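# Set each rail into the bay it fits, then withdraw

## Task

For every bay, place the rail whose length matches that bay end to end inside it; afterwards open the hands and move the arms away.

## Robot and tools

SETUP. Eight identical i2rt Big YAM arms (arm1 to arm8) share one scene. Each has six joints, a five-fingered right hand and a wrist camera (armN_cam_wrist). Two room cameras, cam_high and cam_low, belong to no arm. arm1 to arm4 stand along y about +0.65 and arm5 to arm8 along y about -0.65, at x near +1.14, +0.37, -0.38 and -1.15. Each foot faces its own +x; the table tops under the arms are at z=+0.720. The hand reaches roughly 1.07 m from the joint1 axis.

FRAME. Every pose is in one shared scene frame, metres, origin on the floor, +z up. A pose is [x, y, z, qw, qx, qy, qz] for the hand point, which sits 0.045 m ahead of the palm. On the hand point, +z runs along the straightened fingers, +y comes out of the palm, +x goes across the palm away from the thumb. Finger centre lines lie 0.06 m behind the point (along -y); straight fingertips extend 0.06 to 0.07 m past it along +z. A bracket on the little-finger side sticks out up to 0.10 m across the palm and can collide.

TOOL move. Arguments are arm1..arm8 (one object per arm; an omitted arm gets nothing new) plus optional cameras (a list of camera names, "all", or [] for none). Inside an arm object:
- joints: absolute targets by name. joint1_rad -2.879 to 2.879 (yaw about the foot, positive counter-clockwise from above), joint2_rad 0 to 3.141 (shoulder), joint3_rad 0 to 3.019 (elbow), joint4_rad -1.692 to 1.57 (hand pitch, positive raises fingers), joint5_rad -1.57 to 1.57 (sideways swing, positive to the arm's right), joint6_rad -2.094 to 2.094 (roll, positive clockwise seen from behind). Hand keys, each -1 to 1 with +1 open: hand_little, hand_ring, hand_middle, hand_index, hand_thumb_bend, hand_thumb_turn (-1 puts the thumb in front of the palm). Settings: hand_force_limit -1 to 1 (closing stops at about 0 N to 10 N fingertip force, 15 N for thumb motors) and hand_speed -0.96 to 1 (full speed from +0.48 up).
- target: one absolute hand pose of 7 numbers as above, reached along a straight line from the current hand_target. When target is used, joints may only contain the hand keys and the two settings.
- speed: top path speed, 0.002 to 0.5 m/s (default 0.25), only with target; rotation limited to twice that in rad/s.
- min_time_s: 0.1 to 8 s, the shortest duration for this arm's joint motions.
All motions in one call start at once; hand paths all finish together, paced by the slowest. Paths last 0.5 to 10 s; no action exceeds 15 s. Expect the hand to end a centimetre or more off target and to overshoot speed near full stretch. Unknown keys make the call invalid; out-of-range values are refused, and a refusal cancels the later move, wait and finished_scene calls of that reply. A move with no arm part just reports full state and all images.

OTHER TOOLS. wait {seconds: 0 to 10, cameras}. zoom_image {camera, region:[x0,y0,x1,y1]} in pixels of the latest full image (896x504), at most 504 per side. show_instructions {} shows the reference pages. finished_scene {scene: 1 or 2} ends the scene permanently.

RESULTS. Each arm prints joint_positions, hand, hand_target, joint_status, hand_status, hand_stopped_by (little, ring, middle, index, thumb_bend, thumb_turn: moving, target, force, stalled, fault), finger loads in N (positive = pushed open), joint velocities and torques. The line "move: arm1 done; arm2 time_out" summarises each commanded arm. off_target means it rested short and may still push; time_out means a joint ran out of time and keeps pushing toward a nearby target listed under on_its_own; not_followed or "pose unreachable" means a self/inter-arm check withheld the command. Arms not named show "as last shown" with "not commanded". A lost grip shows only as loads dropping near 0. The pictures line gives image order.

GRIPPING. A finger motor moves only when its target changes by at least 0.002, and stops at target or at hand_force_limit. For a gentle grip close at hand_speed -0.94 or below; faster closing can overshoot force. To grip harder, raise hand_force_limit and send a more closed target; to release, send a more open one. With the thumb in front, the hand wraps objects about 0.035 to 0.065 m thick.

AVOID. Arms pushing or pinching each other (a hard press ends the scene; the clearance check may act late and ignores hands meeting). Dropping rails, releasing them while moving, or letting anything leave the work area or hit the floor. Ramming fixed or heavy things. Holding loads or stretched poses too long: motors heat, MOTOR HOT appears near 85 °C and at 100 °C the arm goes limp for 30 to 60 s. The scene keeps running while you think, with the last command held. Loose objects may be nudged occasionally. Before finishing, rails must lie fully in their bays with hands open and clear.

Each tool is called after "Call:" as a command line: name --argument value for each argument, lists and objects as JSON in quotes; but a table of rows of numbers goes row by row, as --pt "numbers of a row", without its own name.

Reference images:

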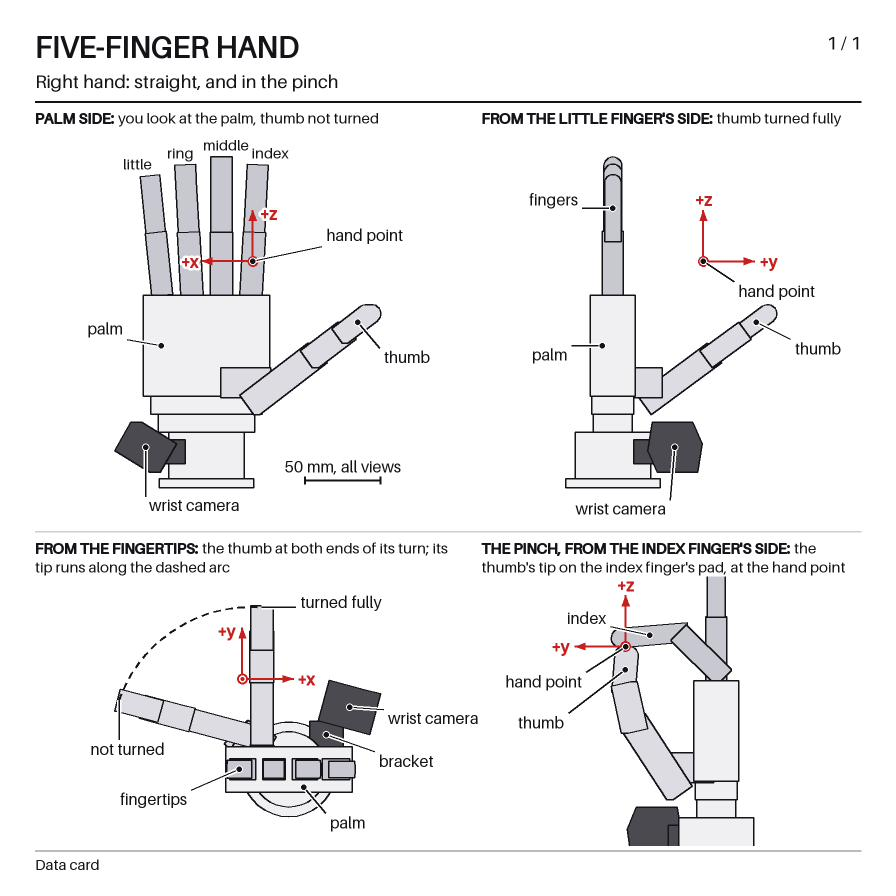

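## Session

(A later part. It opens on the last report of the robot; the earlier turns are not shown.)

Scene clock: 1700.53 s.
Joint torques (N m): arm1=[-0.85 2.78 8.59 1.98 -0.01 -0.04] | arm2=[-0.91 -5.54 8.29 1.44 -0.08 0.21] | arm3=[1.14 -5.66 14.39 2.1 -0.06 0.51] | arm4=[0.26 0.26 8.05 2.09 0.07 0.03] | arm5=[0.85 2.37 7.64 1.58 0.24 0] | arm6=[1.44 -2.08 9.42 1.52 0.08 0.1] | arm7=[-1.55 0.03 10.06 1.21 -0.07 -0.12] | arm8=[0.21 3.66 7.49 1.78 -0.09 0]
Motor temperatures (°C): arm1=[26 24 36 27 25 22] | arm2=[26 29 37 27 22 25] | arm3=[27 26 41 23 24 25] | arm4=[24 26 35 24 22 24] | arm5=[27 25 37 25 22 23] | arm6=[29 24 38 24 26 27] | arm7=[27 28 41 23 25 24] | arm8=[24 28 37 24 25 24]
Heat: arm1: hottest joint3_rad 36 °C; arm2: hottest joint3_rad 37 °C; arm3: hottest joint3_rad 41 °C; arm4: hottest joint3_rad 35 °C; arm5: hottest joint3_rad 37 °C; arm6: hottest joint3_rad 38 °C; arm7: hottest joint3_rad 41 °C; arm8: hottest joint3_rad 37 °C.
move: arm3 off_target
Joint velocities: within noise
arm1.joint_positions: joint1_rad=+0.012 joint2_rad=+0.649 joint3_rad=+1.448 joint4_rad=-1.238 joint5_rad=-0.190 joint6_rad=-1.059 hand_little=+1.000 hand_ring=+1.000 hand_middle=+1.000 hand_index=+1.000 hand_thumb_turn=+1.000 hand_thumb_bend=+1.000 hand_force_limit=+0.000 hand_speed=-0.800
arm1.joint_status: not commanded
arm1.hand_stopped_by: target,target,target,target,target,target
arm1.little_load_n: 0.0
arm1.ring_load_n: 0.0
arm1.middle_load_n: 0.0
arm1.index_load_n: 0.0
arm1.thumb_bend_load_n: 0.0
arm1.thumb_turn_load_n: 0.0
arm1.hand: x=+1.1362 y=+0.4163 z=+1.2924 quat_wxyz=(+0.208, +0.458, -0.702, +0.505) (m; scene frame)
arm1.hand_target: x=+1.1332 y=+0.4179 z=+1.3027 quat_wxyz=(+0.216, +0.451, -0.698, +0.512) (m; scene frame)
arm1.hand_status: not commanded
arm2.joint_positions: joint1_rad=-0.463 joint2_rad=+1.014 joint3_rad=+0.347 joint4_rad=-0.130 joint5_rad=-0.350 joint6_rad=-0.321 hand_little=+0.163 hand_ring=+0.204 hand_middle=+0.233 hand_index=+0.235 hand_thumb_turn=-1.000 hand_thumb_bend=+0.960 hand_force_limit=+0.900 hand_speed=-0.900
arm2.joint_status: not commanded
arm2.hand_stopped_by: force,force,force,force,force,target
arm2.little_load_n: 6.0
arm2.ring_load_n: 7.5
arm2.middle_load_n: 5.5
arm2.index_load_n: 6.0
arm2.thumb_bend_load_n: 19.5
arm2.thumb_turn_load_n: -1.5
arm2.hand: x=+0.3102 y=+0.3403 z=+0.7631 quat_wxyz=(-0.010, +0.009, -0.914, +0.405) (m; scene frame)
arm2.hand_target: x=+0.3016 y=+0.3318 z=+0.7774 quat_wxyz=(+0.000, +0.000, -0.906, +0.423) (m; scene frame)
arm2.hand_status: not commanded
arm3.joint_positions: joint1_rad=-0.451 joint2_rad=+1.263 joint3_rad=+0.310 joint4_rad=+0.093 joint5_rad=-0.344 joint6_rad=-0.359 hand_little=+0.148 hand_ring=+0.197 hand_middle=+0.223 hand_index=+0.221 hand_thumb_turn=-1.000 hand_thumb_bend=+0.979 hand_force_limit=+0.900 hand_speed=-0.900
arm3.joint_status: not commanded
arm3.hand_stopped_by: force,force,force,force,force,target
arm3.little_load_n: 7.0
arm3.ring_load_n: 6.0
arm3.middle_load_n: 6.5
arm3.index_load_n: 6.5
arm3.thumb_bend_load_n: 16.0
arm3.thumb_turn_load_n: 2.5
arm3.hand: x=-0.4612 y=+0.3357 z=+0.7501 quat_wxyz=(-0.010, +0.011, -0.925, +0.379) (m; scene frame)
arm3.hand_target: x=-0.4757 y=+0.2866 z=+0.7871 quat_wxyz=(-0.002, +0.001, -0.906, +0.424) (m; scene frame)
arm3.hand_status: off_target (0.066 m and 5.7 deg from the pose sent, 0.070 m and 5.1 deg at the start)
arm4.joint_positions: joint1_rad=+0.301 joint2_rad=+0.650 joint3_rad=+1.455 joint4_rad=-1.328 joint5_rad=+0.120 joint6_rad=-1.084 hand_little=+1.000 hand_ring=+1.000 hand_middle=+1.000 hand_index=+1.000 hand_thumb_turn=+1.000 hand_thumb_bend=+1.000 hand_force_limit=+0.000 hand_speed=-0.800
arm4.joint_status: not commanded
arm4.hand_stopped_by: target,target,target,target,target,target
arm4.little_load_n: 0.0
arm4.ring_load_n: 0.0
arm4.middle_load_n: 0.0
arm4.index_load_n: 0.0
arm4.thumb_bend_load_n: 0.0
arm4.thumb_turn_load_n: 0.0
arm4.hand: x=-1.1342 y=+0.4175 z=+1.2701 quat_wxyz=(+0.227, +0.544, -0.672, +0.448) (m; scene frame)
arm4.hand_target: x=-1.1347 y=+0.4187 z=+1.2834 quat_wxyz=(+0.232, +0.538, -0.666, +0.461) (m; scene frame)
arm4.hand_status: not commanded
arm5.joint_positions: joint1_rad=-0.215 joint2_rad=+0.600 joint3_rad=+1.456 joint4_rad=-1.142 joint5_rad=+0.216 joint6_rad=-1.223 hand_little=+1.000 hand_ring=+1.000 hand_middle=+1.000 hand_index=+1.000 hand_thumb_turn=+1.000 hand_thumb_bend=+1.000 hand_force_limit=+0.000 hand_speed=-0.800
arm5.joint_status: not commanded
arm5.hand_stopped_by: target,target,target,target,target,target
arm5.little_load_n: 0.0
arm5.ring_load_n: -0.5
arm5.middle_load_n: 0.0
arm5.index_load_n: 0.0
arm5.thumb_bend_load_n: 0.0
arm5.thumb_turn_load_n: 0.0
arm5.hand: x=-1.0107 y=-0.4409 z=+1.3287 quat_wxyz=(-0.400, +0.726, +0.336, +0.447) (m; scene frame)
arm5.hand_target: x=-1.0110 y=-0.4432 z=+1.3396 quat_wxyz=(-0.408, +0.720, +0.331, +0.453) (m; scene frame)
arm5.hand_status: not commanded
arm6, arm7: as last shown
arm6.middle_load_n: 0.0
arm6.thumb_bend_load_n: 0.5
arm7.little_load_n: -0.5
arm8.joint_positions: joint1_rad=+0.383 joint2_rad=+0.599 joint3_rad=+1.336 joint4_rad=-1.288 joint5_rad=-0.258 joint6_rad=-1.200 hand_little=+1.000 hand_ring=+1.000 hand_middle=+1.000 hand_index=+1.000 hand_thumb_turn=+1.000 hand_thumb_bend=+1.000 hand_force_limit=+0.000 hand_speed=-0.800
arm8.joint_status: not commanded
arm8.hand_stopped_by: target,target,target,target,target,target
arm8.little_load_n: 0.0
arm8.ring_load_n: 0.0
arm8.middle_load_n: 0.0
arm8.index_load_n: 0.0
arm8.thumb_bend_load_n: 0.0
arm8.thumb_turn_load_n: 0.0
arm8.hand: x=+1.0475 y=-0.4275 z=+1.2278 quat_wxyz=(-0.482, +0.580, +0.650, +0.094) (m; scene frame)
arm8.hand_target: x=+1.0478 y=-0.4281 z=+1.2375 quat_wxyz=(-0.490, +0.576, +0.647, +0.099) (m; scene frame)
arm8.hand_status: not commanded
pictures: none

Good (0.3357). Check ends.

Call:
wait --seconds 0.1 --cameras '["cam_high"]'

Call:
zoom_image --camera "cam_high" --region '[200, 140, 290, 220]'

Call:
zoom_image --camera "cam_high" --region '[600, 130, 690, 210]'

Scene clock: 1704.87 s.
Joint torques (N m): arm1=[-0.97 2.96 8.61 1.94 -0.02 -0.02] | arm2=[-1.03 -6.24 8.32 1.48 -0.08 0.23] | arm3=[2.37 -6.3 14.52 2.21 -0.03 0.49] | arm4=[-0.5 0.09 8.16 1.99 0.07 -0.03] | arm5=[0.91 2.37 7.69 1.58 0.24 0] | arm6=[1.44 -2.08 9.5 1.43 0.09 0.11] | arm7=[-1.49 -0.03 10.06 1.11 -0.07 -0.13] | arm8=[0.15 3.72 7.47 1.78 -0.09 0]
Motor temperatures (°C): arm1=[26 24 36 27 25 22] | arm2=[26 29 37 27 22 25] | arm3=[27 26 42 23 24 26] | arm4=[24 26 35 24 22 24] | arm5=[27 25 37 25 22 23] | arm6=[29 24 38 24 26 27] | arm7=[27 28 41 23 25 24] | arm8=[24 28 37 24 25 24]
Heat: arm1: hottest joint3_rad 36 °C; arm2: hottest joint3_rad 37 °C; arm3: hottest joint3_rad 42 °C; arm4: hottest joint3_rad 35 °C; arm5: hottest joint3_rad 37 °C; arm6: hottest joint3_rad 38 °C; arm7: hottest joint3_rad 41 °C; arm8: hottest joint3_rad 37 °C.
Joint velocities: within noise
arm1.joint_positions: joint1_rad=+0.012 joint2_rad=+0.649 joint3_rad=+1.448 joint4_rad=-1.238 joint5_rad=-0.190 joint6_rad=-1.059 hand_little=+1.000 hand_ring=+1.000 hand_middle=+1.000 hand_index=+1.000 hand_thumb_turn=+1.000 hand_thumb_bend=+1.000 hand_force_limit=+0.000 hand_speed=-0.800
arm1.joint_status: not commanded
arm1.hand_stopped_by: target,target,target,target,target,target
arm1.little_load_n: 0.0
arm1.ring_load_n: 0.5
arm1.middle_load_n: 0.0
arm1.index_load_n: 0.0
arm1.thumb_bend_load_n: 0.0
arm1.thumb_turn_load_n: 0.0
arm1.hand: x=+1.1362 y=+0.4163 z=+1.2924 quat_wxyz=(+0.208, +0.458, -0.702, +0.505) (m; scene frame)
arm1.hand_target: x=+1.1332 y=+0.4179 z=+1.3027 quat_wxyz=(+0.216, +0.451, -0.698, +0.512) (m; scene frame)
arm1.hand_status: not commanded
arm2.joint_positions: joint1_rad=-0.463 joint2_rad=+1.014 joint3_rad=+0.347 joint4_rad=-0.130 joint5_rad=-0.350 joint6_rad=-0.321 hand_little=+0.163 hand_ring=+0.204 hand_middle=+0.233 hand_index=+0.235 hand_thumb_turn=-1.000 hand_thumb_bend=+0.960 hand_force_limit=+0.900 hand_speed=-0.900
arm2.joint_status: not commanded
arm2.hand_stopped_by: force,force,force,force,force,target
arm2.little_load_n: 5.5
arm2.ring_load_n: 7.0
arm2.middle_load_n: 5.5
arm2.index_load_n: 6.0
arm2.thumb_bend_load_n: 19.5
arm2.thumb_turn_load_n: -1.5
arm2.hand: x=+0.3102 y=+0.3403 z=+0.7631 quat_wxyz=(-0.010, +0.009, -0.914, +0.405) (m; scene frame)
arm2.hand_target: x=+0.3016 y=+0.3318 z=+0.7774 quat_wxyz=(+0.000, +0.000, -0.906, +0.423) (m; scene frame)
arm2.hand_status: not commanded
arm3.joint_positions: joint1_rad=-0.451 joint2_rad=+1.263 joint3_rad=+0.310 joint4_rad=+0.093 joint5_rad=-0.344 joint6_rad=-0.359 hand_little=+0.148 hand_ring=+0.197 hand_middle=+0.223 hand_index=+0.221 hand_thumb_turn=-1.000 hand_thumb_bend=+0.979 hand_force_limit=+0.900 hand_speed=-0.900
arm3.joint_status: not commanded
arm3.hand_stopped_by: force,force,force,force,force,target
arm3.little_load_n: 7.0
arm3.ring_load_n: 6.0
arm3.middle_load_n: 7.0
arm3.index_load_n: 6.0
arm3.thumb_bend_load_n: 16.0
arm3.thumb_turn_load_n: 2.0
arm3.hand: x=-0.4612 y=+0.3357 z=+0.7501 quat_wxyz=(-0.010, +0.011, -0.925, +0.379) (m; scene frame)
arm3.hand_target: x=-0.4757 y=+0.2866 z=+0.7871 quat_wxyz=(-0.002, +0.001, -0.906, +0.424) (m; scene frame)
arm3.hand_status: off_target (0.066 m and 5.7 deg from the pose sent, 0.070 m and 5.1 deg at the start)
arm4.joint_positions: joint1_rad=+0.301 joint2_rad=+0.650 joint3_rad=+1.455 joint4_rad=-1.328 joint5_rad=+0.120 joint6_rad=-1.084 hand_little=+1.000 hand_ring=+1.000 hand_middle=+1.000 hand_index=+1.000 hand_thumb_turn=+1.000 hand_thumb_bend=+1.000 hand_force_limit=+0.000 hand_speed=-0.800
arm4.joint_status: not commanded
arm4.hand_stopped_by: target,target,target,target,target,target
arm4.little_load_n: 0.0
arm4.ring_load_n: 0.0
arm4.middle_load_n: 0.0
arm4.index_load_n: 0.0
arm4.thumb_bend_load_n: 0.0
arm4.thumb_turn_load_n: 0.0
arm4.hand: x=-1.1342 y=+0.4175 z=+1.2701 quat_wxyz=(+0.227, +0.544, -0.672, +0.448) (m; scene frame)
arm4.hand_target: x=-1.1347 y=+0.4187 z=+1.2834 quat_wxyz=(+0.232, +0.538, -0.666, +0.461) (m; scene frame)
arm4.hand_status: not commanded
arm5.joint_positions: joint1_rad=-0.215 joint2_rad=+0.600 joint3_rad=+1.456 joint4_rad=-1.142 joint5_rad=+0.216 joint6_rad=-1.223 hand_little=+1.000 hand_ring=+1.000 hand_middle=+1.000 hand_index=+1.000 hand_thumb_turn=+1.000 hand_thumb_bend=+1.000 hand_force_limit=+0.000 hand_speed=-0.800
arm5.joint_status: not commanded
arm5.hand_stopped_by: target,target,target,target,target,target
arm5.little_load_n: 0.0
arm5.ring_load_n: 0.0
arm5.middle_load_n: 0.0
arm5.index_load_n: 0.0
arm5.thumb_bend_load_n: 0.0
arm5.thumb_turn_load_n: 0.0
arm5.hand: x=-1.0107 y=-0.4409 z=+1.3287 quat_wxyz=(-0.400, +0.726, +0.336, +0.447) (m; scene frame)
arm5.hand_target: x=-1.0110 y=-0.4432 z=+1.3396 quat_wxyz=(-0.408, +0.720, +0.331, +0.453) (m; scene frame)
arm5.hand_status: not commanded
arm6.joint_positions: joint1_rad=+0.020 joint2_rad=+0.603 joint3_rad=+0.422 joint4_rad=-0.520 joint5_rad=+0.056 joint6_rad=+0.029 hand_little=+1.000 hand_ring=+1.000 hand_middle=+1.000 hand_index=+1.000 hand_thumb_turn=-1.000 hand_thumb_bend=+1.000 hand_force_limit=+0.200 hand_speed=-0.600
arm6.joint_status: not commanded
arm6.hand_stopped_by: target,target,target,target,target,target
arm6.little_load_n: 0.0
arm6.ring_load_n: 0.0
arm6.middle_load_n: 0.0
arm6.index_load_n: 0.0
arm6.thumb_bend_load_n: 0.0
arm6.thumb_turn_load_n: 0.0
arm6.hand: x=-0.4161 y=-0.3599 z=+0.9261 quat_wxyz=(-0.419, +0.908, +0.000, +0.004) (m; scene frame)
arm6.hand_target: x=-0.4200 y=-0.3600 z=+0.9300 quat_wxyz=(-0.423, +0.906, +0.000, +0.000) (m; scene frame)
arm6.hand_status: not commanded
arm7.joint_positions: joint1_rad=-0.244 joint2_rad=+0.637 joint3_rad=+0.663 joint4_rad=-0.728 joint5_rad=-0.194 joint6_rad=-0.142 hand_little=+1.000 hand_ring=+1.000 hand_middle=+1.000 hand_index=+1.000 hand_thumb_turn=-1.000 hand_thumb_bend=+1.000 hand_force_limit=+0.200 hand_speed=-0.600
arm7.joint_status: not commanded
arm7.hand_stopped_by: target,target,target,target,target,target
arm7.little_load_n: 0.0
arm7.ring_load_n: 0.0
arm7.middle_load_n: 0.0
arm7.index_load_n: 0.0
arm7.thumb_bend_load_n: 0.0
arm7.thumb_turn_load_n: 0.0
arm7.hand: x=+0.3886 y=-0.3547 z=+0.9344 quat_wxyz=(-0.429, +0.904, +0.000, -0.001) (m; scene frame)
arm7.hand_target: x=+0.3900 y=-0.3599 z=+0.9299 quat_wxyz=(-0.422, +0.906, +0.000, +0.000) (m; scene frame)
arm7.hand_status: not commanded
arm8.joint_positions: joint1_rad=+0.383 joint2_rad=+0.599 joint3_rad=+1.336 joint4_rad=-1.288 joint5_rad=-0.258 joint6_rad=-1.200 hand_little=+1.000 hand_ring=+1.000 hand_middle=+1.000 hand_index=+1.000 hand_thumb_turn=+1.000 hand_thumb_bend=+1.000 hand_force_limit=+0.000 hand_speed=-0.800
arm8.joint_status: not commanded
arm8.hand_stopped_by: target,target,target,target,target,target
arm8.little_load_n: 0.0
arm8.ring_load_n: 0.0
arm8.middle_load_n: 0.0
arm8.index_load_n: 0.0
arm8.thumb_bend_load_n: 0.0
arm8.thumb_turn_load_n: 0.0
arm8.hand: x=+1.0475 y=-0.4275 z=+1.2278 quat_wxyz=(-0.482, +0.580, +0.650, +0.094) (m; scene frame)
arm8.hand_target: x=+1.0478 y=-0.4281 z=+1.2375 quat_wxyz=(-0.490, +0.576, +0.647, +0.099) (m; scene frame)
arm8.hand_status: not commanded
wait: 0.10 s; at rest from the start
pictures: cam_high

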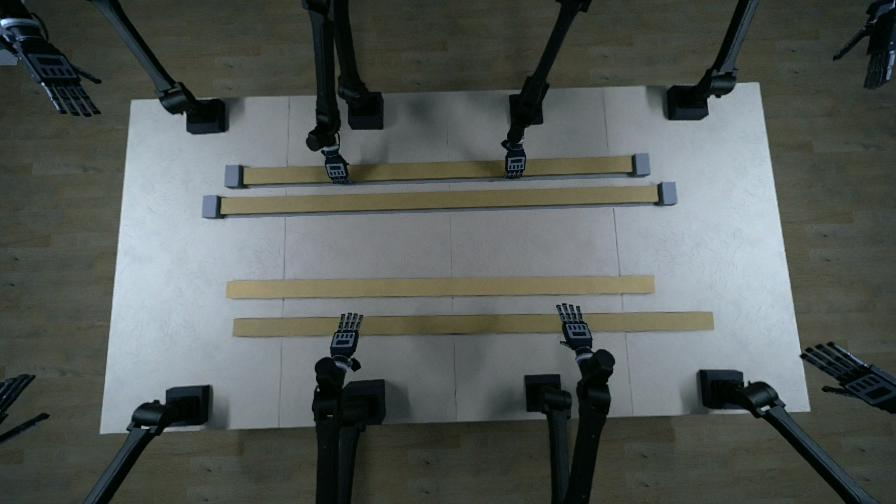

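Scaled by 5.600.

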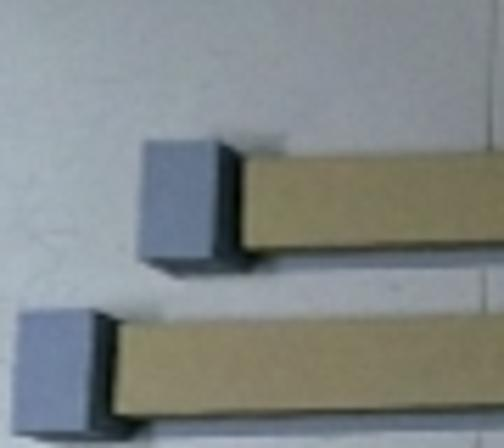

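Scaled by 5.600.

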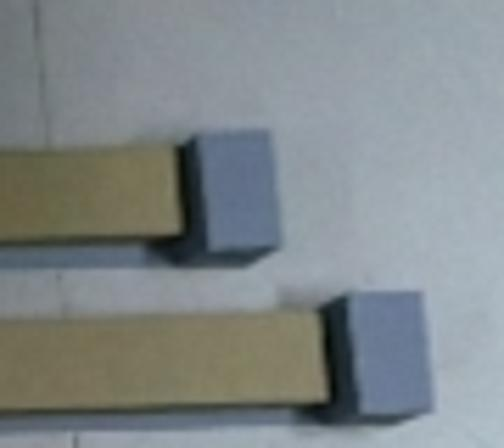

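Call:
move --arm2 '{"target": [0.3025, 0.318, 0.774, 0, 0, -0.9063, 0.4226], "speed": 0.05}' --arm3 '{"target": [-0.4745, 0.304, 0.764, 0, 0, -0.9063, 0.4226], "speed": 0.05}' --cameras '["cam_high"]'

Call:
zoom_image --camera "cam_high" --region '[200, 140, 290, 220]'

Call:
zoom_image --camera "cam_high" --region '[600, 130, 690, 210]'

Scene clock: 1716.83 s.
Joint torques (N m): arm1=[-1.2 2.9 8.64 2 -0.01 -0.02] | arm2=[0.03 -2.78 9.77 1.96 0.29 0.37] | arm3=[-0.09 -5.19 8.66 3.99 -0.09 0.31] | arm4=[0.03 -0.21 7.97 2.18 0.11 0.06] | arm5=[0.85 2.37 7.68 1.58 0.25 0.01] | arm6=[1.85 -1.96 9.43 1.43 0.11 0.12] | arm7=[-1.32 0.09 10.14 1.13 -0.06 -0.13] | arm8=[0.21 3.66 7.49 1.8 -0.08 0.01]
Motor temperatures (°C): arm1=[26 24 36 27 25 22] | arm2=[26 29 37 27 22 25] | arm3=[27 26 44 23 24 26] | arm4=[24 26 35 24 22 24] | arm5=[27 25 37 25 22 23] | arm6=[29 24 38 24 26 27] | arm7=[27 28 41 23 25 24] | arm8=[24 28 37 24 25 24]
Heat: arm1: hottest joint3_rad 36 °C; arm2: hottest joint3_rad 37 °C; arm3: hottest joint3_rad 44 °C; arm4: hottest joint3_rad 35 °C; arm5: hottest joint3_rad 37 °C; arm6: hottest joint3_rad 38 °C; arm7: hottest joint3_rad 41 °C; arm8: hottest joint3_rad 37 °C.
move: arm2 off_target; arm3 off_target
Joint velocities: within noise
arm1, arm4, arm5, arm6, arm7, arm8: as last shown
arm1.ring_load_n: 0.0
arm2.joint_positions: joint1_rad=-0.456 joint2_rad=+1.026 joint3_rad=+0.347 joint4_rad=-0.110 joint5_rad=-0.344 joint6_rad=-0.321 hand_little=+0.163 hand_ring=+0.204 hand_middle=+0.233 hand_index=+0.235 hand_thumb_turn=-1.000 hand_thumb_bend=+0.960 hand_force_limit=+0.900 hand_speed=-0.900
arm2.joint_status: not commanded
arm2.hand_stopped_by: force,force,force,force,force,target
arm2.little_load_n: 4.0
arm2.ring_load_n: 5.5
arm2.middle_load_n: 4.5
arm2.index_load_n: 4.5
arm2.thumb_bend_load_n: 21.5
arm2.thumb_turn_load_n: -1.5
arm2.hand: x=+0.3100 y=+0.3371 z=+0.7618 quat_wxyz=(-0.008, +0.012, -0.913, +0.408) (m; scene frame)
arm2.hand_target: x=+0.3027 y=+0.3193 z=+0.7750 quat_wxyz=(-0.001, +0.000, -0.906, +0.423) (m; scene frame)
arm2.hand_status: off_target (0.024 m and 2.5 deg from the pose sent, 0.026 m and 2.7 deg at the start)
arm3.joint_positions: joint1_rad=-0.454 joint2_rad=+1.283 joint3_rad=+0.310 joint4_rad=+0.133 joint5_rad=-0.358 joint6_rad=-0.355 hand_little=+0.148 hand_ring=+0.197 hand_middle=+0.223 hand_index=+0.221 hand_thumb_turn=-1.000 hand_thumb_bend=+0.979 hand_force_limit=+0.900 hand_speed=-0.900
arm3.joint_status: not commanded
arm3.hand_stopped_by: force,force,force,force,force,target
arm3.little_load_n: 6.0
arm3.ring_load_n: 5.0
arm3.middle_load_n: 5.5
arm3.index_load_n: 6.0
arm3.thumb_bend_load_n: 16.0
arm3.thumb_turn_load_n: 3.0
arm3.hand: x=-0.4621 y=+0.3300 z=+0.7497 quat_wxyz=(-0.012, +0.012, -0.921, +0.389) (m; scene frame)
arm3.hand_target: x=-0.4742 y=+0.3058 z=+0.7656 quat_wxyz=(-0.001, +0.001, -0.907, +0.422) (m; scene frame)
arm3.hand_status: off_target (0.032 m and 4.6 deg from the pose sent, 0.037 m and 5.7 deg at the start)
arm4.thumb_bend_load_n: -0.5
arm6.little_load_n: -0.5
arm6.middle_load_n: -0.5
arm6.thumb_turn_load_n: 0.5
arm8.ring_load_n: -0.5
pictures: cam_high

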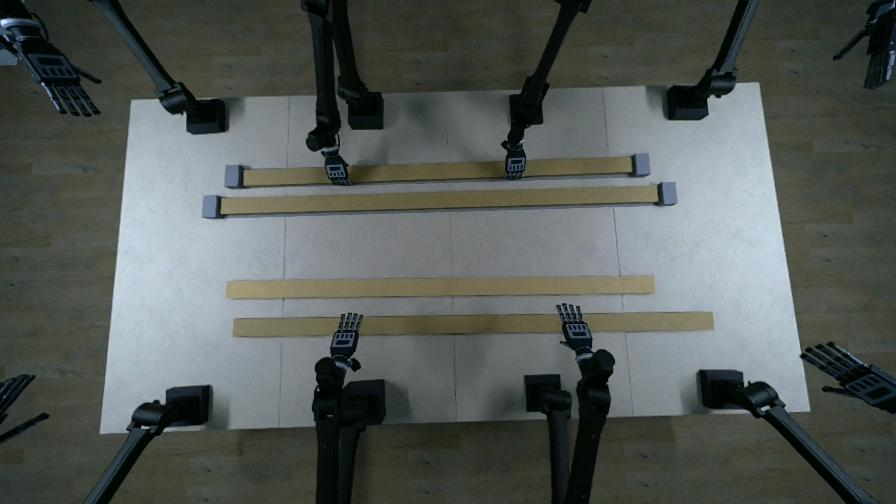

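Scaled by 5.600.

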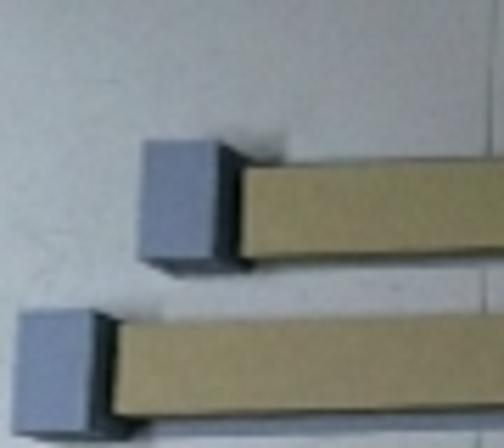

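Scaled by 5.600.

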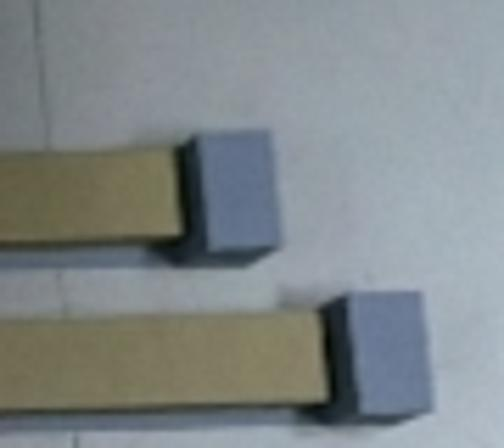

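Call:
move --arm2 '{"target": [0.3055, 0.327, 0.772, 0, 0, -0.9063, 0.4226], "speed": 0.03, "joints": {"hand_speed": -0.6, "hand_little": 1, "hand_ring": 1, "hand_middle": 1, "hand_index": 1, "hand_thumb_bend": 1}}' --arm3 '{"target": [-0.470, 0.317, 0.762, 0, 0, -0.9063, 0.4226], "speed": 0.03, "joints": {"hand_speed": -0.6, "hand_little": 1, "hand_ring": 1, "hand_middle": 1, "hand_index": 1, "hand_thumb_bend": 1}}' --cameras '["cam_high"]'

Call:
zoom_image --camera "cam_high" --region '[200, 140, 290, 220]'

Call:
zoom_image --camera "cam_high" --region '[600, 130, 690, 210]'

Scene clock: 1729.80 s.
Joint torques (N m): arm1=[-1.03 3.02 8.58 1.96 -0.01 -0.05] | arm2=[0.15 -3.9 8.02 1.73 -0.11 0.2] | arm3=[0.97 -6.42 8.02 3.25 -0.55 0.04] | arm4=[-0.97 0.73 8.24 2.15 0.12 0.01] | arm5=[0.91 2.37 7.69 1.58 0.25 0.01] | arm6=[1.26 -2.14 9.5 1.42 0.11 0.11] | arm7=[-1.32 0.15 10.13 1.14 -0.06 -0.15] | arm8=[0.21 3.72 7.49 1.8 -0.08 0]
Motor temperatures (°C): arm1=[26 23 36 27 25 22] | arm2=[26 29 37 27 22 25] | arm3=[27 26 42 23 24 26] | arm4=[24 26 35 24 22 24] | arm5=[27 25 37 25 22 23] | arm6=[29 24 38 24 26 27] | arm7=[27 28 41 23 25 24] | arm8=[24 28 37 24 25 24]
Heat: arm1: hottest joint3_rad 36 °C; arm2: hottest joint3_rad 37 °C; arm3: hottest joint3_rad 42 °C; arm4: hottest joint3_rad 35 °C; arm5: hottest joint3_rad 37 °C; arm6: hottest joint3_rad 38 °C; arm7: hottest joint3_rad 41 °C; arm8: hottest joint3_rad 37 °C.
move: arm2 off_target; arm3 off_target
Joint velocities: within noise
arm1, arm4, arm5, arm6, arm7, arm8: as last shown
arm2.joint_positions: joint1_rad=-0.456 joint2_rad=+1.026 joint3_rad=+0.347 joint4_rad=-0.105 joint5_rad=-0.331 joint6_rad=-0.302 hand_little=+1.000 hand_ring=+1.000 hand_middle=+1.000 hand_index=+1.000 hand_thumb_turn=-1.000 hand_thumb_bend=+1.000 hand_force_limit=+0.900 hand_speed=-0.600
arm2.joint_status: all done
arm2.hand_stopped_by: target,target,target,target,target,target
arm2.little_load_n: 0.0
arm2.ring_load_n: 0.0
arm2.middle_load_n: 0.0
arm2.index_load_n: 0.0
arm2.thumb_bend_load_n: 0.0
arm2.thumb_turn_load_n: 0.0
arm2.hand: x=+0.3083 y=+0.3362 z=+0.7621 quat_wxyz=(-0.005, +0.002, -0.913, +0.407) (m; scene frame)
arm2.hand_target: x=+0.3056 y=+0.3272 z=+0.7721 quat_wxyz=(+0.000, +0.000, -0.906, +0.423) (m; scene frame)
arm2.hand_status: off_target (0.014 m and 2.0 deg from the pose sent, 0.015 m and 2.5 deg at the start)
arm3.joint_positions: joint1_rad=-0.465 joint2_rad=+1.278 joint3_rad=+0.280 joint4_rad=+0.162 joint5_rad=-0.352 joint6_rad=-0.332 hand_little=+1.000 hand_ring=+1.000 hand_middle=+0.999 hand_index=+1.000 hand_thumb_turn=-1.000 hand_thumb_bend=+1.000 hand_force_limit=+0.900 hand_speed=-0.600
arm3.joint_status: all done
arm3.hand_stopped_by: target,target,target,target,target,target
arm3.little_load_n: 0.0
arm3.ring_load_n: 0.0
arm3.middle_load_n: -4.0
arm3.index_load_n: 0.0
arm3.thumb_bend_load_n: 0.0
arm3.thumb_turn_load_n: 0.0
arm3.hand: x=-0.4611 y=+0.3390 z=+0.7445 quat_wxyz=(-0.010, -0.005, -0.921, +0.389) (m; scene frame)
arm3.hand_target: x=-0.4698 y=+0.3178 z=+0.7626 quat_wxyz=(+0.000, +0.000, -0.906, +0.422) (m; scene frame)
arm3.hand_status: off_target (0.029 m and 4.4 deg from the pose sent, 0.019 m and 4.6 deg at the start)
arm4.thumb_bend_load_n: 0.0
arm6.little_load_n: 0.0
arm6.ring_load_n: -0.5
arm6.middle_load_n: 0.0
arm6.thumb_bend_load_n: -0.5
arm6.thumb_turn_load_n: 0.0
arm7.ring_load_n: -0.5
arm7.index_load_n: -0.5
arm8.ring_load_n: 0.0
pictures: cam_high

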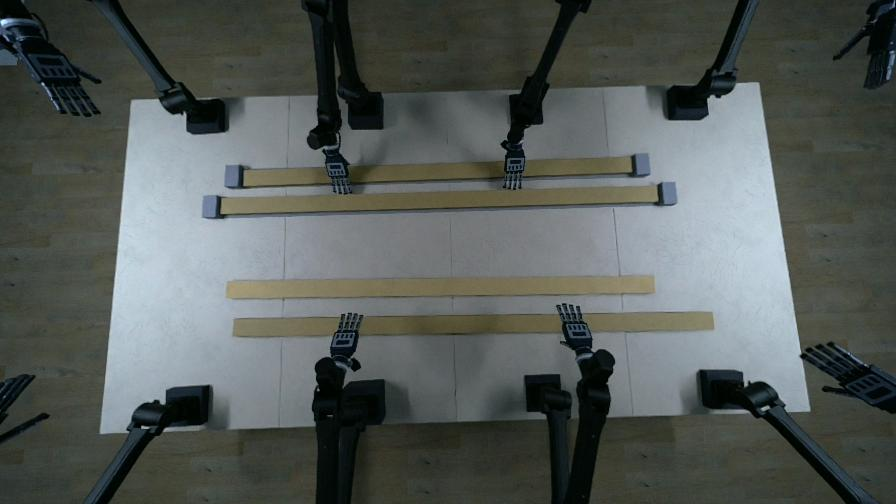

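Scaled by 5.600.

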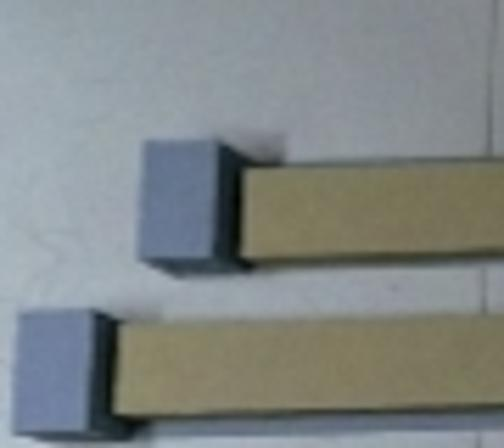

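Scaled by 5.600.

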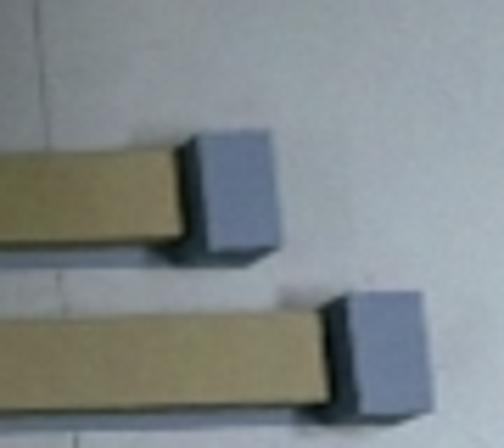

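Call:
move --arm2 '{"target": [0.307, 0.338, 0.86, 0, 0, -0.9063, 0.4226], "speed": 0.08}' --arm3 '{"target": [-0.465, 0.338, 0.84, 0, 0, -0.9063, 0.4226], "speed": 0.08}' --cameras '["cam_high"]'

Call:
zoom_image --camera "cam_high" --region '[200, 140, 290, 220]'

Call:
zoom_image --camera "cam_high" --region '[600, 130, 690, 210]'

Scene clock: 1737.33 s.
Joint torques (N m): arm1=[-0.85 2.84 8.57 2 0 -0.05] | arm2=[-1.85 -2.96 12.29 0.8 -0.38 0.03] | arm3=[0.09 -3.37 14.05 1.18 -0.21 -0.09] | arm4=[0.26 -0.09 8.06 2.17 0.1 0.01] | arm5=[0.91 2.37 7.66 1.58 0.25 0.01] | arm6=[1.55 -2.2 9.4 1.42 0.09 0.12] | arm7=[-1.61 -0.09 10.04 1.14 -0.08 -0.14] | arm8=[0.15 3.66 7.49 1.8 -0.09 0]
Motor temperatures (°C): arm1=[26 23 36 27 25 22] | arm2=[26 29 38 27 22 25] | arm3=[27 26 41 23 24 25] | arm4=[24 26 35 24 22 24] | arm5=[27 25 37 25 22 23] | arm6=[29 24 38 24 26 27] | arm7=[27 28 41 23 25 24] | arm8=[24 28 37 24 25 24]
Heat: arm1: hottest joint3_rad 36 °C; arm2: hottest joint3_rad 38 °C; arm3: hottest joint3_rad 41 °C; arm4: hottest joint3_rad 35 °C; arm5: hottest joint3_rad 37 °C; arm6: hottest joint3_rad 38 °C; arm7: hottest joint3_rad 41 °C; arm8: hottest joint3_rad 37 °C.
move: arm2 off_target; arm3 off_target
Joint velocities: within noise
arm1, arm4, arm5, arm6, arm7, arm8: as last shown
arm2.joint_positions: joint1_rad=-0.457 joint2_rad=+0.801 joint3_rad=+0.465 joint4_rad=-0.461 joint5_rad=-0.335 joint6_rad=-0.302 hand_little=+1.000 hand_ring=+1.000 hand_middle=+1.000 hand_index=+1.000 hand_thumb_turn=-1.000 hand_thumb_bend=+1.000 hand_force_limit=+0.900 hand_speed=-0.600
arm2.joint_status: not commanded
arm2.hand_stopped_by: target,target,target,target,target,target
arm2.little_load_n: 0.0
arm2.ring_load_n: 0.0
arm2.middle_load_n: 0.0
arm2.index_load_n: 0.0
arm2.thumb_bend_load_n: 0.0
arm2.thumb_turn_load_n: 0.0
arm2.hand: x=+0.3155 y=+0.3508 z=+0.8350 quat_wxyz=(-0.009, +0.001, -0.915, +0.403) (m; scene frame)
arm2.hand_target: x=+0.3073 y=+0.3384 z=+0.8598 quat_wxyz=(+0.000, +0.000, -0.906, +0.423) (m; scene frame)
arm2.hand_status: off_target (0.029 m and 2.7 deg from the pose sent, 0.098 m and 2.0 deg at the start)
arm3.joint_positions: joint1_rad=-0.479 joint2_rad=+0.909 joint3_rad=+0.308 joint4_rad=-0.224 joint5_rad=-0.374 joint6_rad=-0.332 hand_little=+1.000 hand_ring=+1.000 hand_middle=+0.999 hand_index=+1.000 hand_thumb_turn=-1.000 hand_thumb_bend=+1.000 hand_force_limit=+0.900 hand_speed=-0.600
arm3.joint_status: not commanded
arm3.hand_stopped_by: target,target,target,target,target,target
arm3.little_load_n: 0.0
arm3.ring_load_n: 0.0
arm3.middle_load_n: 0.0
arm3.index_load_n: 0.0
arm3.thumb_bend_load_n: 0.0
arm3.thumb_turn_load_n: 0.0
arm3.hand: x=-0.4499 y=+0.3602 z=+0.8109 quat_wxyz=(-0.015, -0.006, -0.917, +0.398) (m; scene frame)
arm3.hand_target: x=-0.4643 y=+0.3390 z=+0.8397 quat_wxyz=(+0.000, +0.000, -0.906, +0.423) (m; scene frame)
arm3.hand_status: off_target (0.040 m and 3.6 deg from the pose sent, 0.096 m and 4.4 deg at the start)
arm6.ring_load_n: 0.0
arm6.thumb_bend_load_n: 0.0
arm7.ring_load_n: 0.0
arm7.middle_load_n: -0.5
arm7.index_load_n: 0.0
pictures: cam_high

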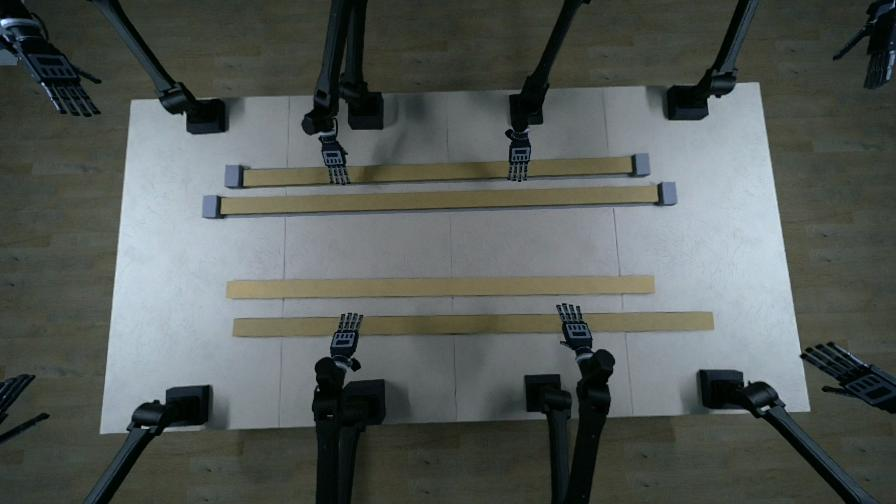

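Scaled by 5.600.

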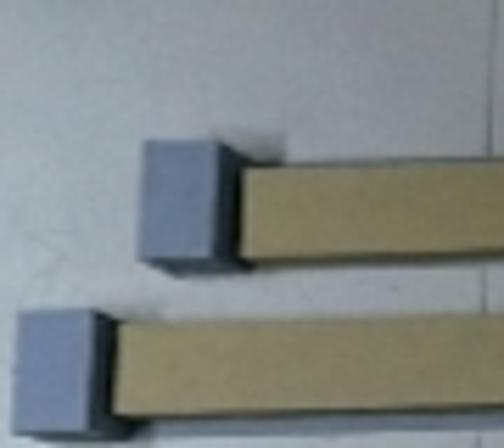

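Scaled by 5.600.

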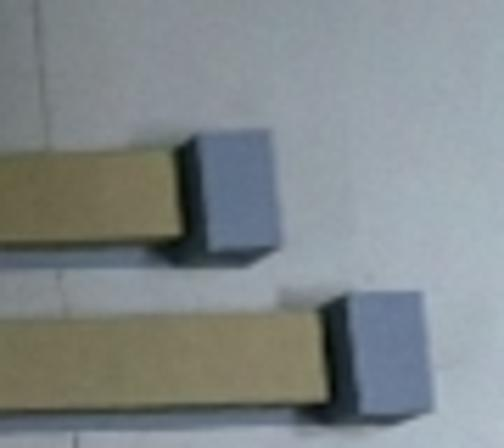

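Call:
move --arm2 '{"target": [0.33, 0.43, 0.95, 0, 0, -0.9063, 0.4226], "speed": 0.15}' --arm3 '{"target": [-0.43, 0.43, 0.95, 0, 0, -0.9063, 0.4226], "speed": 0.15}' --cameras '["cam_high", "arm4_cam_wrist", "cam_low", "arm1_cam_wrist"]'

Call:
zoom_image --camera "arm4_cam_wrist" --region '[330, 230, 530, 400]'

Call:
zoom_image --camera "arm1_cam_wrist" --region '[580, 260, 800, 440]'

Scene clock: 1756.13 s.
Joint torques (N m): arm1=[-1.14 3.08 8.55 1.92 0 -0.03] | arm2=[-1.55 0.03 13.19 0.84 -0.4 -0.05] | arm3=[0.26 -0.09 16.27 1.22 -0.29 -0.09] | arm4=[0.03 0.85 7.98 2.1 0.02 -0.04] | arm5=[0.91 2.37 7.68 1.59 0.24 0] | arm6=[1.44 -2.26 9.42 1.35 0.1 0.12] | arm7=[-1.44 0.09 10.11 1.18 -0.07 -0.13] | arm8=[0.21 3.66 7.49 1.8 -0.09 0]
Motor temperatures (°C): arm1=[26 23 36 27 25 22] | arm2=[26 29 39 27 22 25] | arm3=[27 26 41 23 24 25] | arm4=[24 26 35 24 22 24] | arm5=[27 25 37 25 22 23] | arm6=[29 24 38 24 26 27] | arm7=[27 28 41 23 25 24] | arm8=[24 28 37 24 25 24]
Heat: arm1: hottest joint3_rad 36 °C; arm2: hottest joint3_rad 39 °C; arm3: hottest joint3_rad 41 °C; arm4: hottest joint3_rad 35 °C; arm5: hottest joint3_rad 37 °C; arm6: hottest joint3_rad 38 °C; arm7: hottest joint3_rad 41 °C; arm8: hottest joint3_rad 37 °C.
move: arm2 off_target; arm3 off_target
Joint velocities: within noise
arm1, arm4, arm5, arm6, arm7, arm8: as last shown
arm1.thumb_turn_load_n: -0.5
arm2.joint_positions: joint1_rad=-0.596 joint2_rad=+0.448 joint3_rad=+0.603 joint4_rad=-0.993 joint5_rad=-0.434 joint6_rad=-0.391 hand_little=+1.000 hand_ring=+1.000 hand_middle=+1.000 hand_index=+1.000 hand_thumb_turn=-1.000 hand_thumb_bend=+1.000 hand_force_limit=+0.900 hand_speed=-0.600
arm2.joint_status: not commanded
arm2.hand_stopped_by: target,target,target,target,target,target
arm2.little_load_n: 0.0
arm2.ring_load_n: 0.0
arm2.middle_load_n: 0.0
arm2.index_load_n: 0.0
arm2.thumb_bend_load_n: 0.0
arm2.thumb_turn_load_n: 0.0
arm2.hand: x=+0.3359 y=+0.4342 z=+0.9247 quat_wxyz=(-0.015, -0.008, -0.915, +0.404) (m; scene frame)
arm2.hand_target: x=+0.3306 y=+0.4301 z=+0.9495 quat_wxyz=(+0.000, +0.000, -0.906, +0.423) (m; scene frame)
arm2.hand_status: off_target (0.026 m and 3.0 deg from the pose sent, 0.140 m and 2.7 deg at the start)
arm3.joint_positions: joint1_rad=-0.580 joint2_rad=+0.391 joint3_rad=+0.448 joint4_rad=-0.920 joint5_rad=-0.445 joint6_rad=-0.409 hand_little=+1.000 hand_ring=+1.000 hand_middle=+0.999 hand_index=+1.000 hand_thumb_turn=-1.000 hand_thumb_bend=+1.000 hand_force_limit=+0.900 hand_speed=-0.600
arm3.joint_status: not commanded
arm3.hand_stopped_by: target,target,target,target,target,target
arm3.little_load_n: -0.5
arm3.ring_load_n: 0.0
arm3.middle_load_n: 0.0
arm3.index_load_n: 0.0
arm3.thumb_bend_load_n: 0.0
arm3.thumb_turn_load_n: 0.0
arm3.hand: x=-0.4208 y=+0.4389 z=+0.9131 quat_wxyz=(-0.019, -0.008, -0.918, +0.396) (m; scene frame)
arm3.hand_target: x=-0.4290 y=+0.4299 z=+0.9486 quat_wxyz=(+0.001, +0.000, -0.906, +0.423) (m; scene frame)
arm3.hand_status: off_target (0.039 m and 4.1 deg from the pose sent, 0.157 m and 3.6 deg at the start)
arm4.ring_load_n: -0.5
arm7.middle_load_n: 0.0
pictures: arm1_cam_wrist, arm4_cam_wrist, cam_high, cam_low
camera_calibration:
arm1_cam_wrist: T_world_to_cam=[[-0.944254, -0.0672121, -0.322283, 1.52112], [0.122461, 0.836984, -0.533349, 0.19904], [0.305593, -0.543084, -0.782095, 1.00774], [0, 0, 0, 1]] pos_world=[1.10399, 0.482934, 1.38454]

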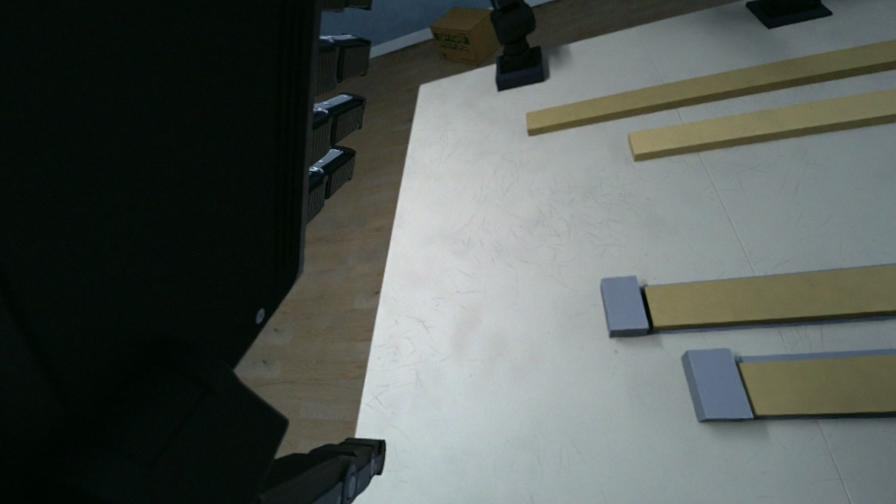

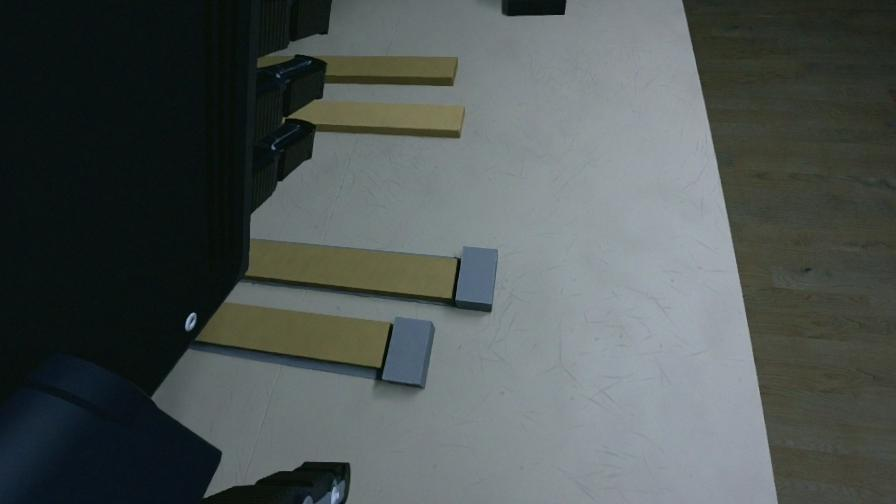

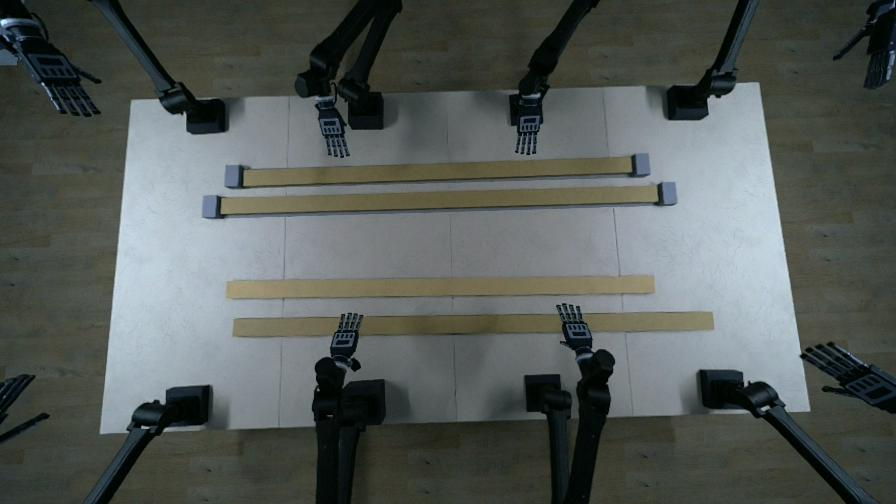

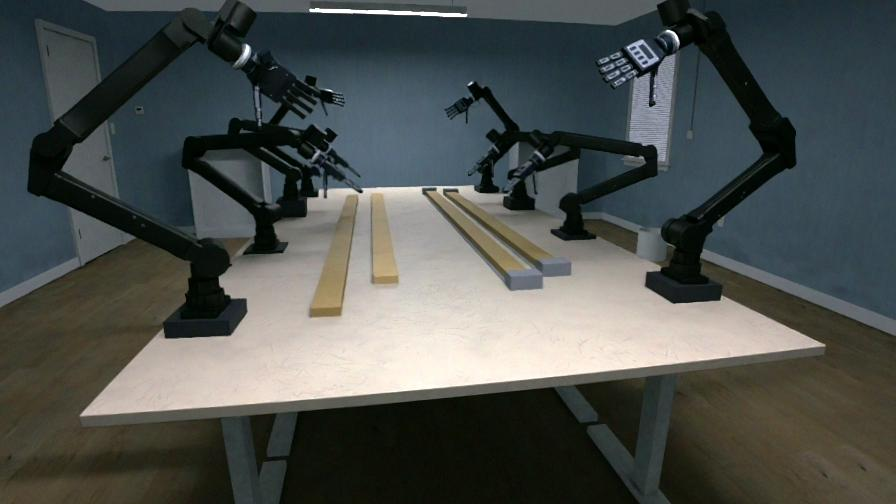

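Scaled by 2.520.

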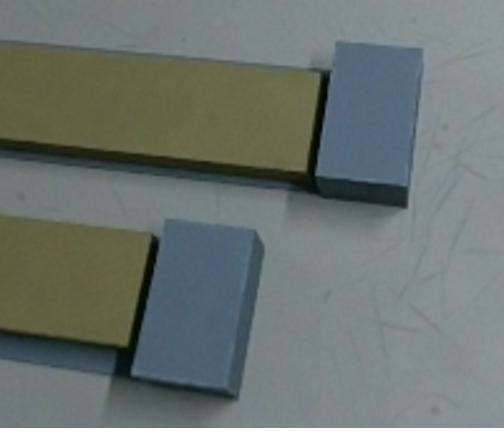

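Scaled by 2.291.

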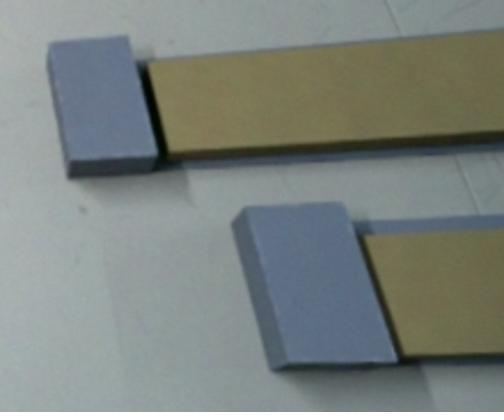

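Call:
finished_scene --scene 1

The scene is finished: the task was done.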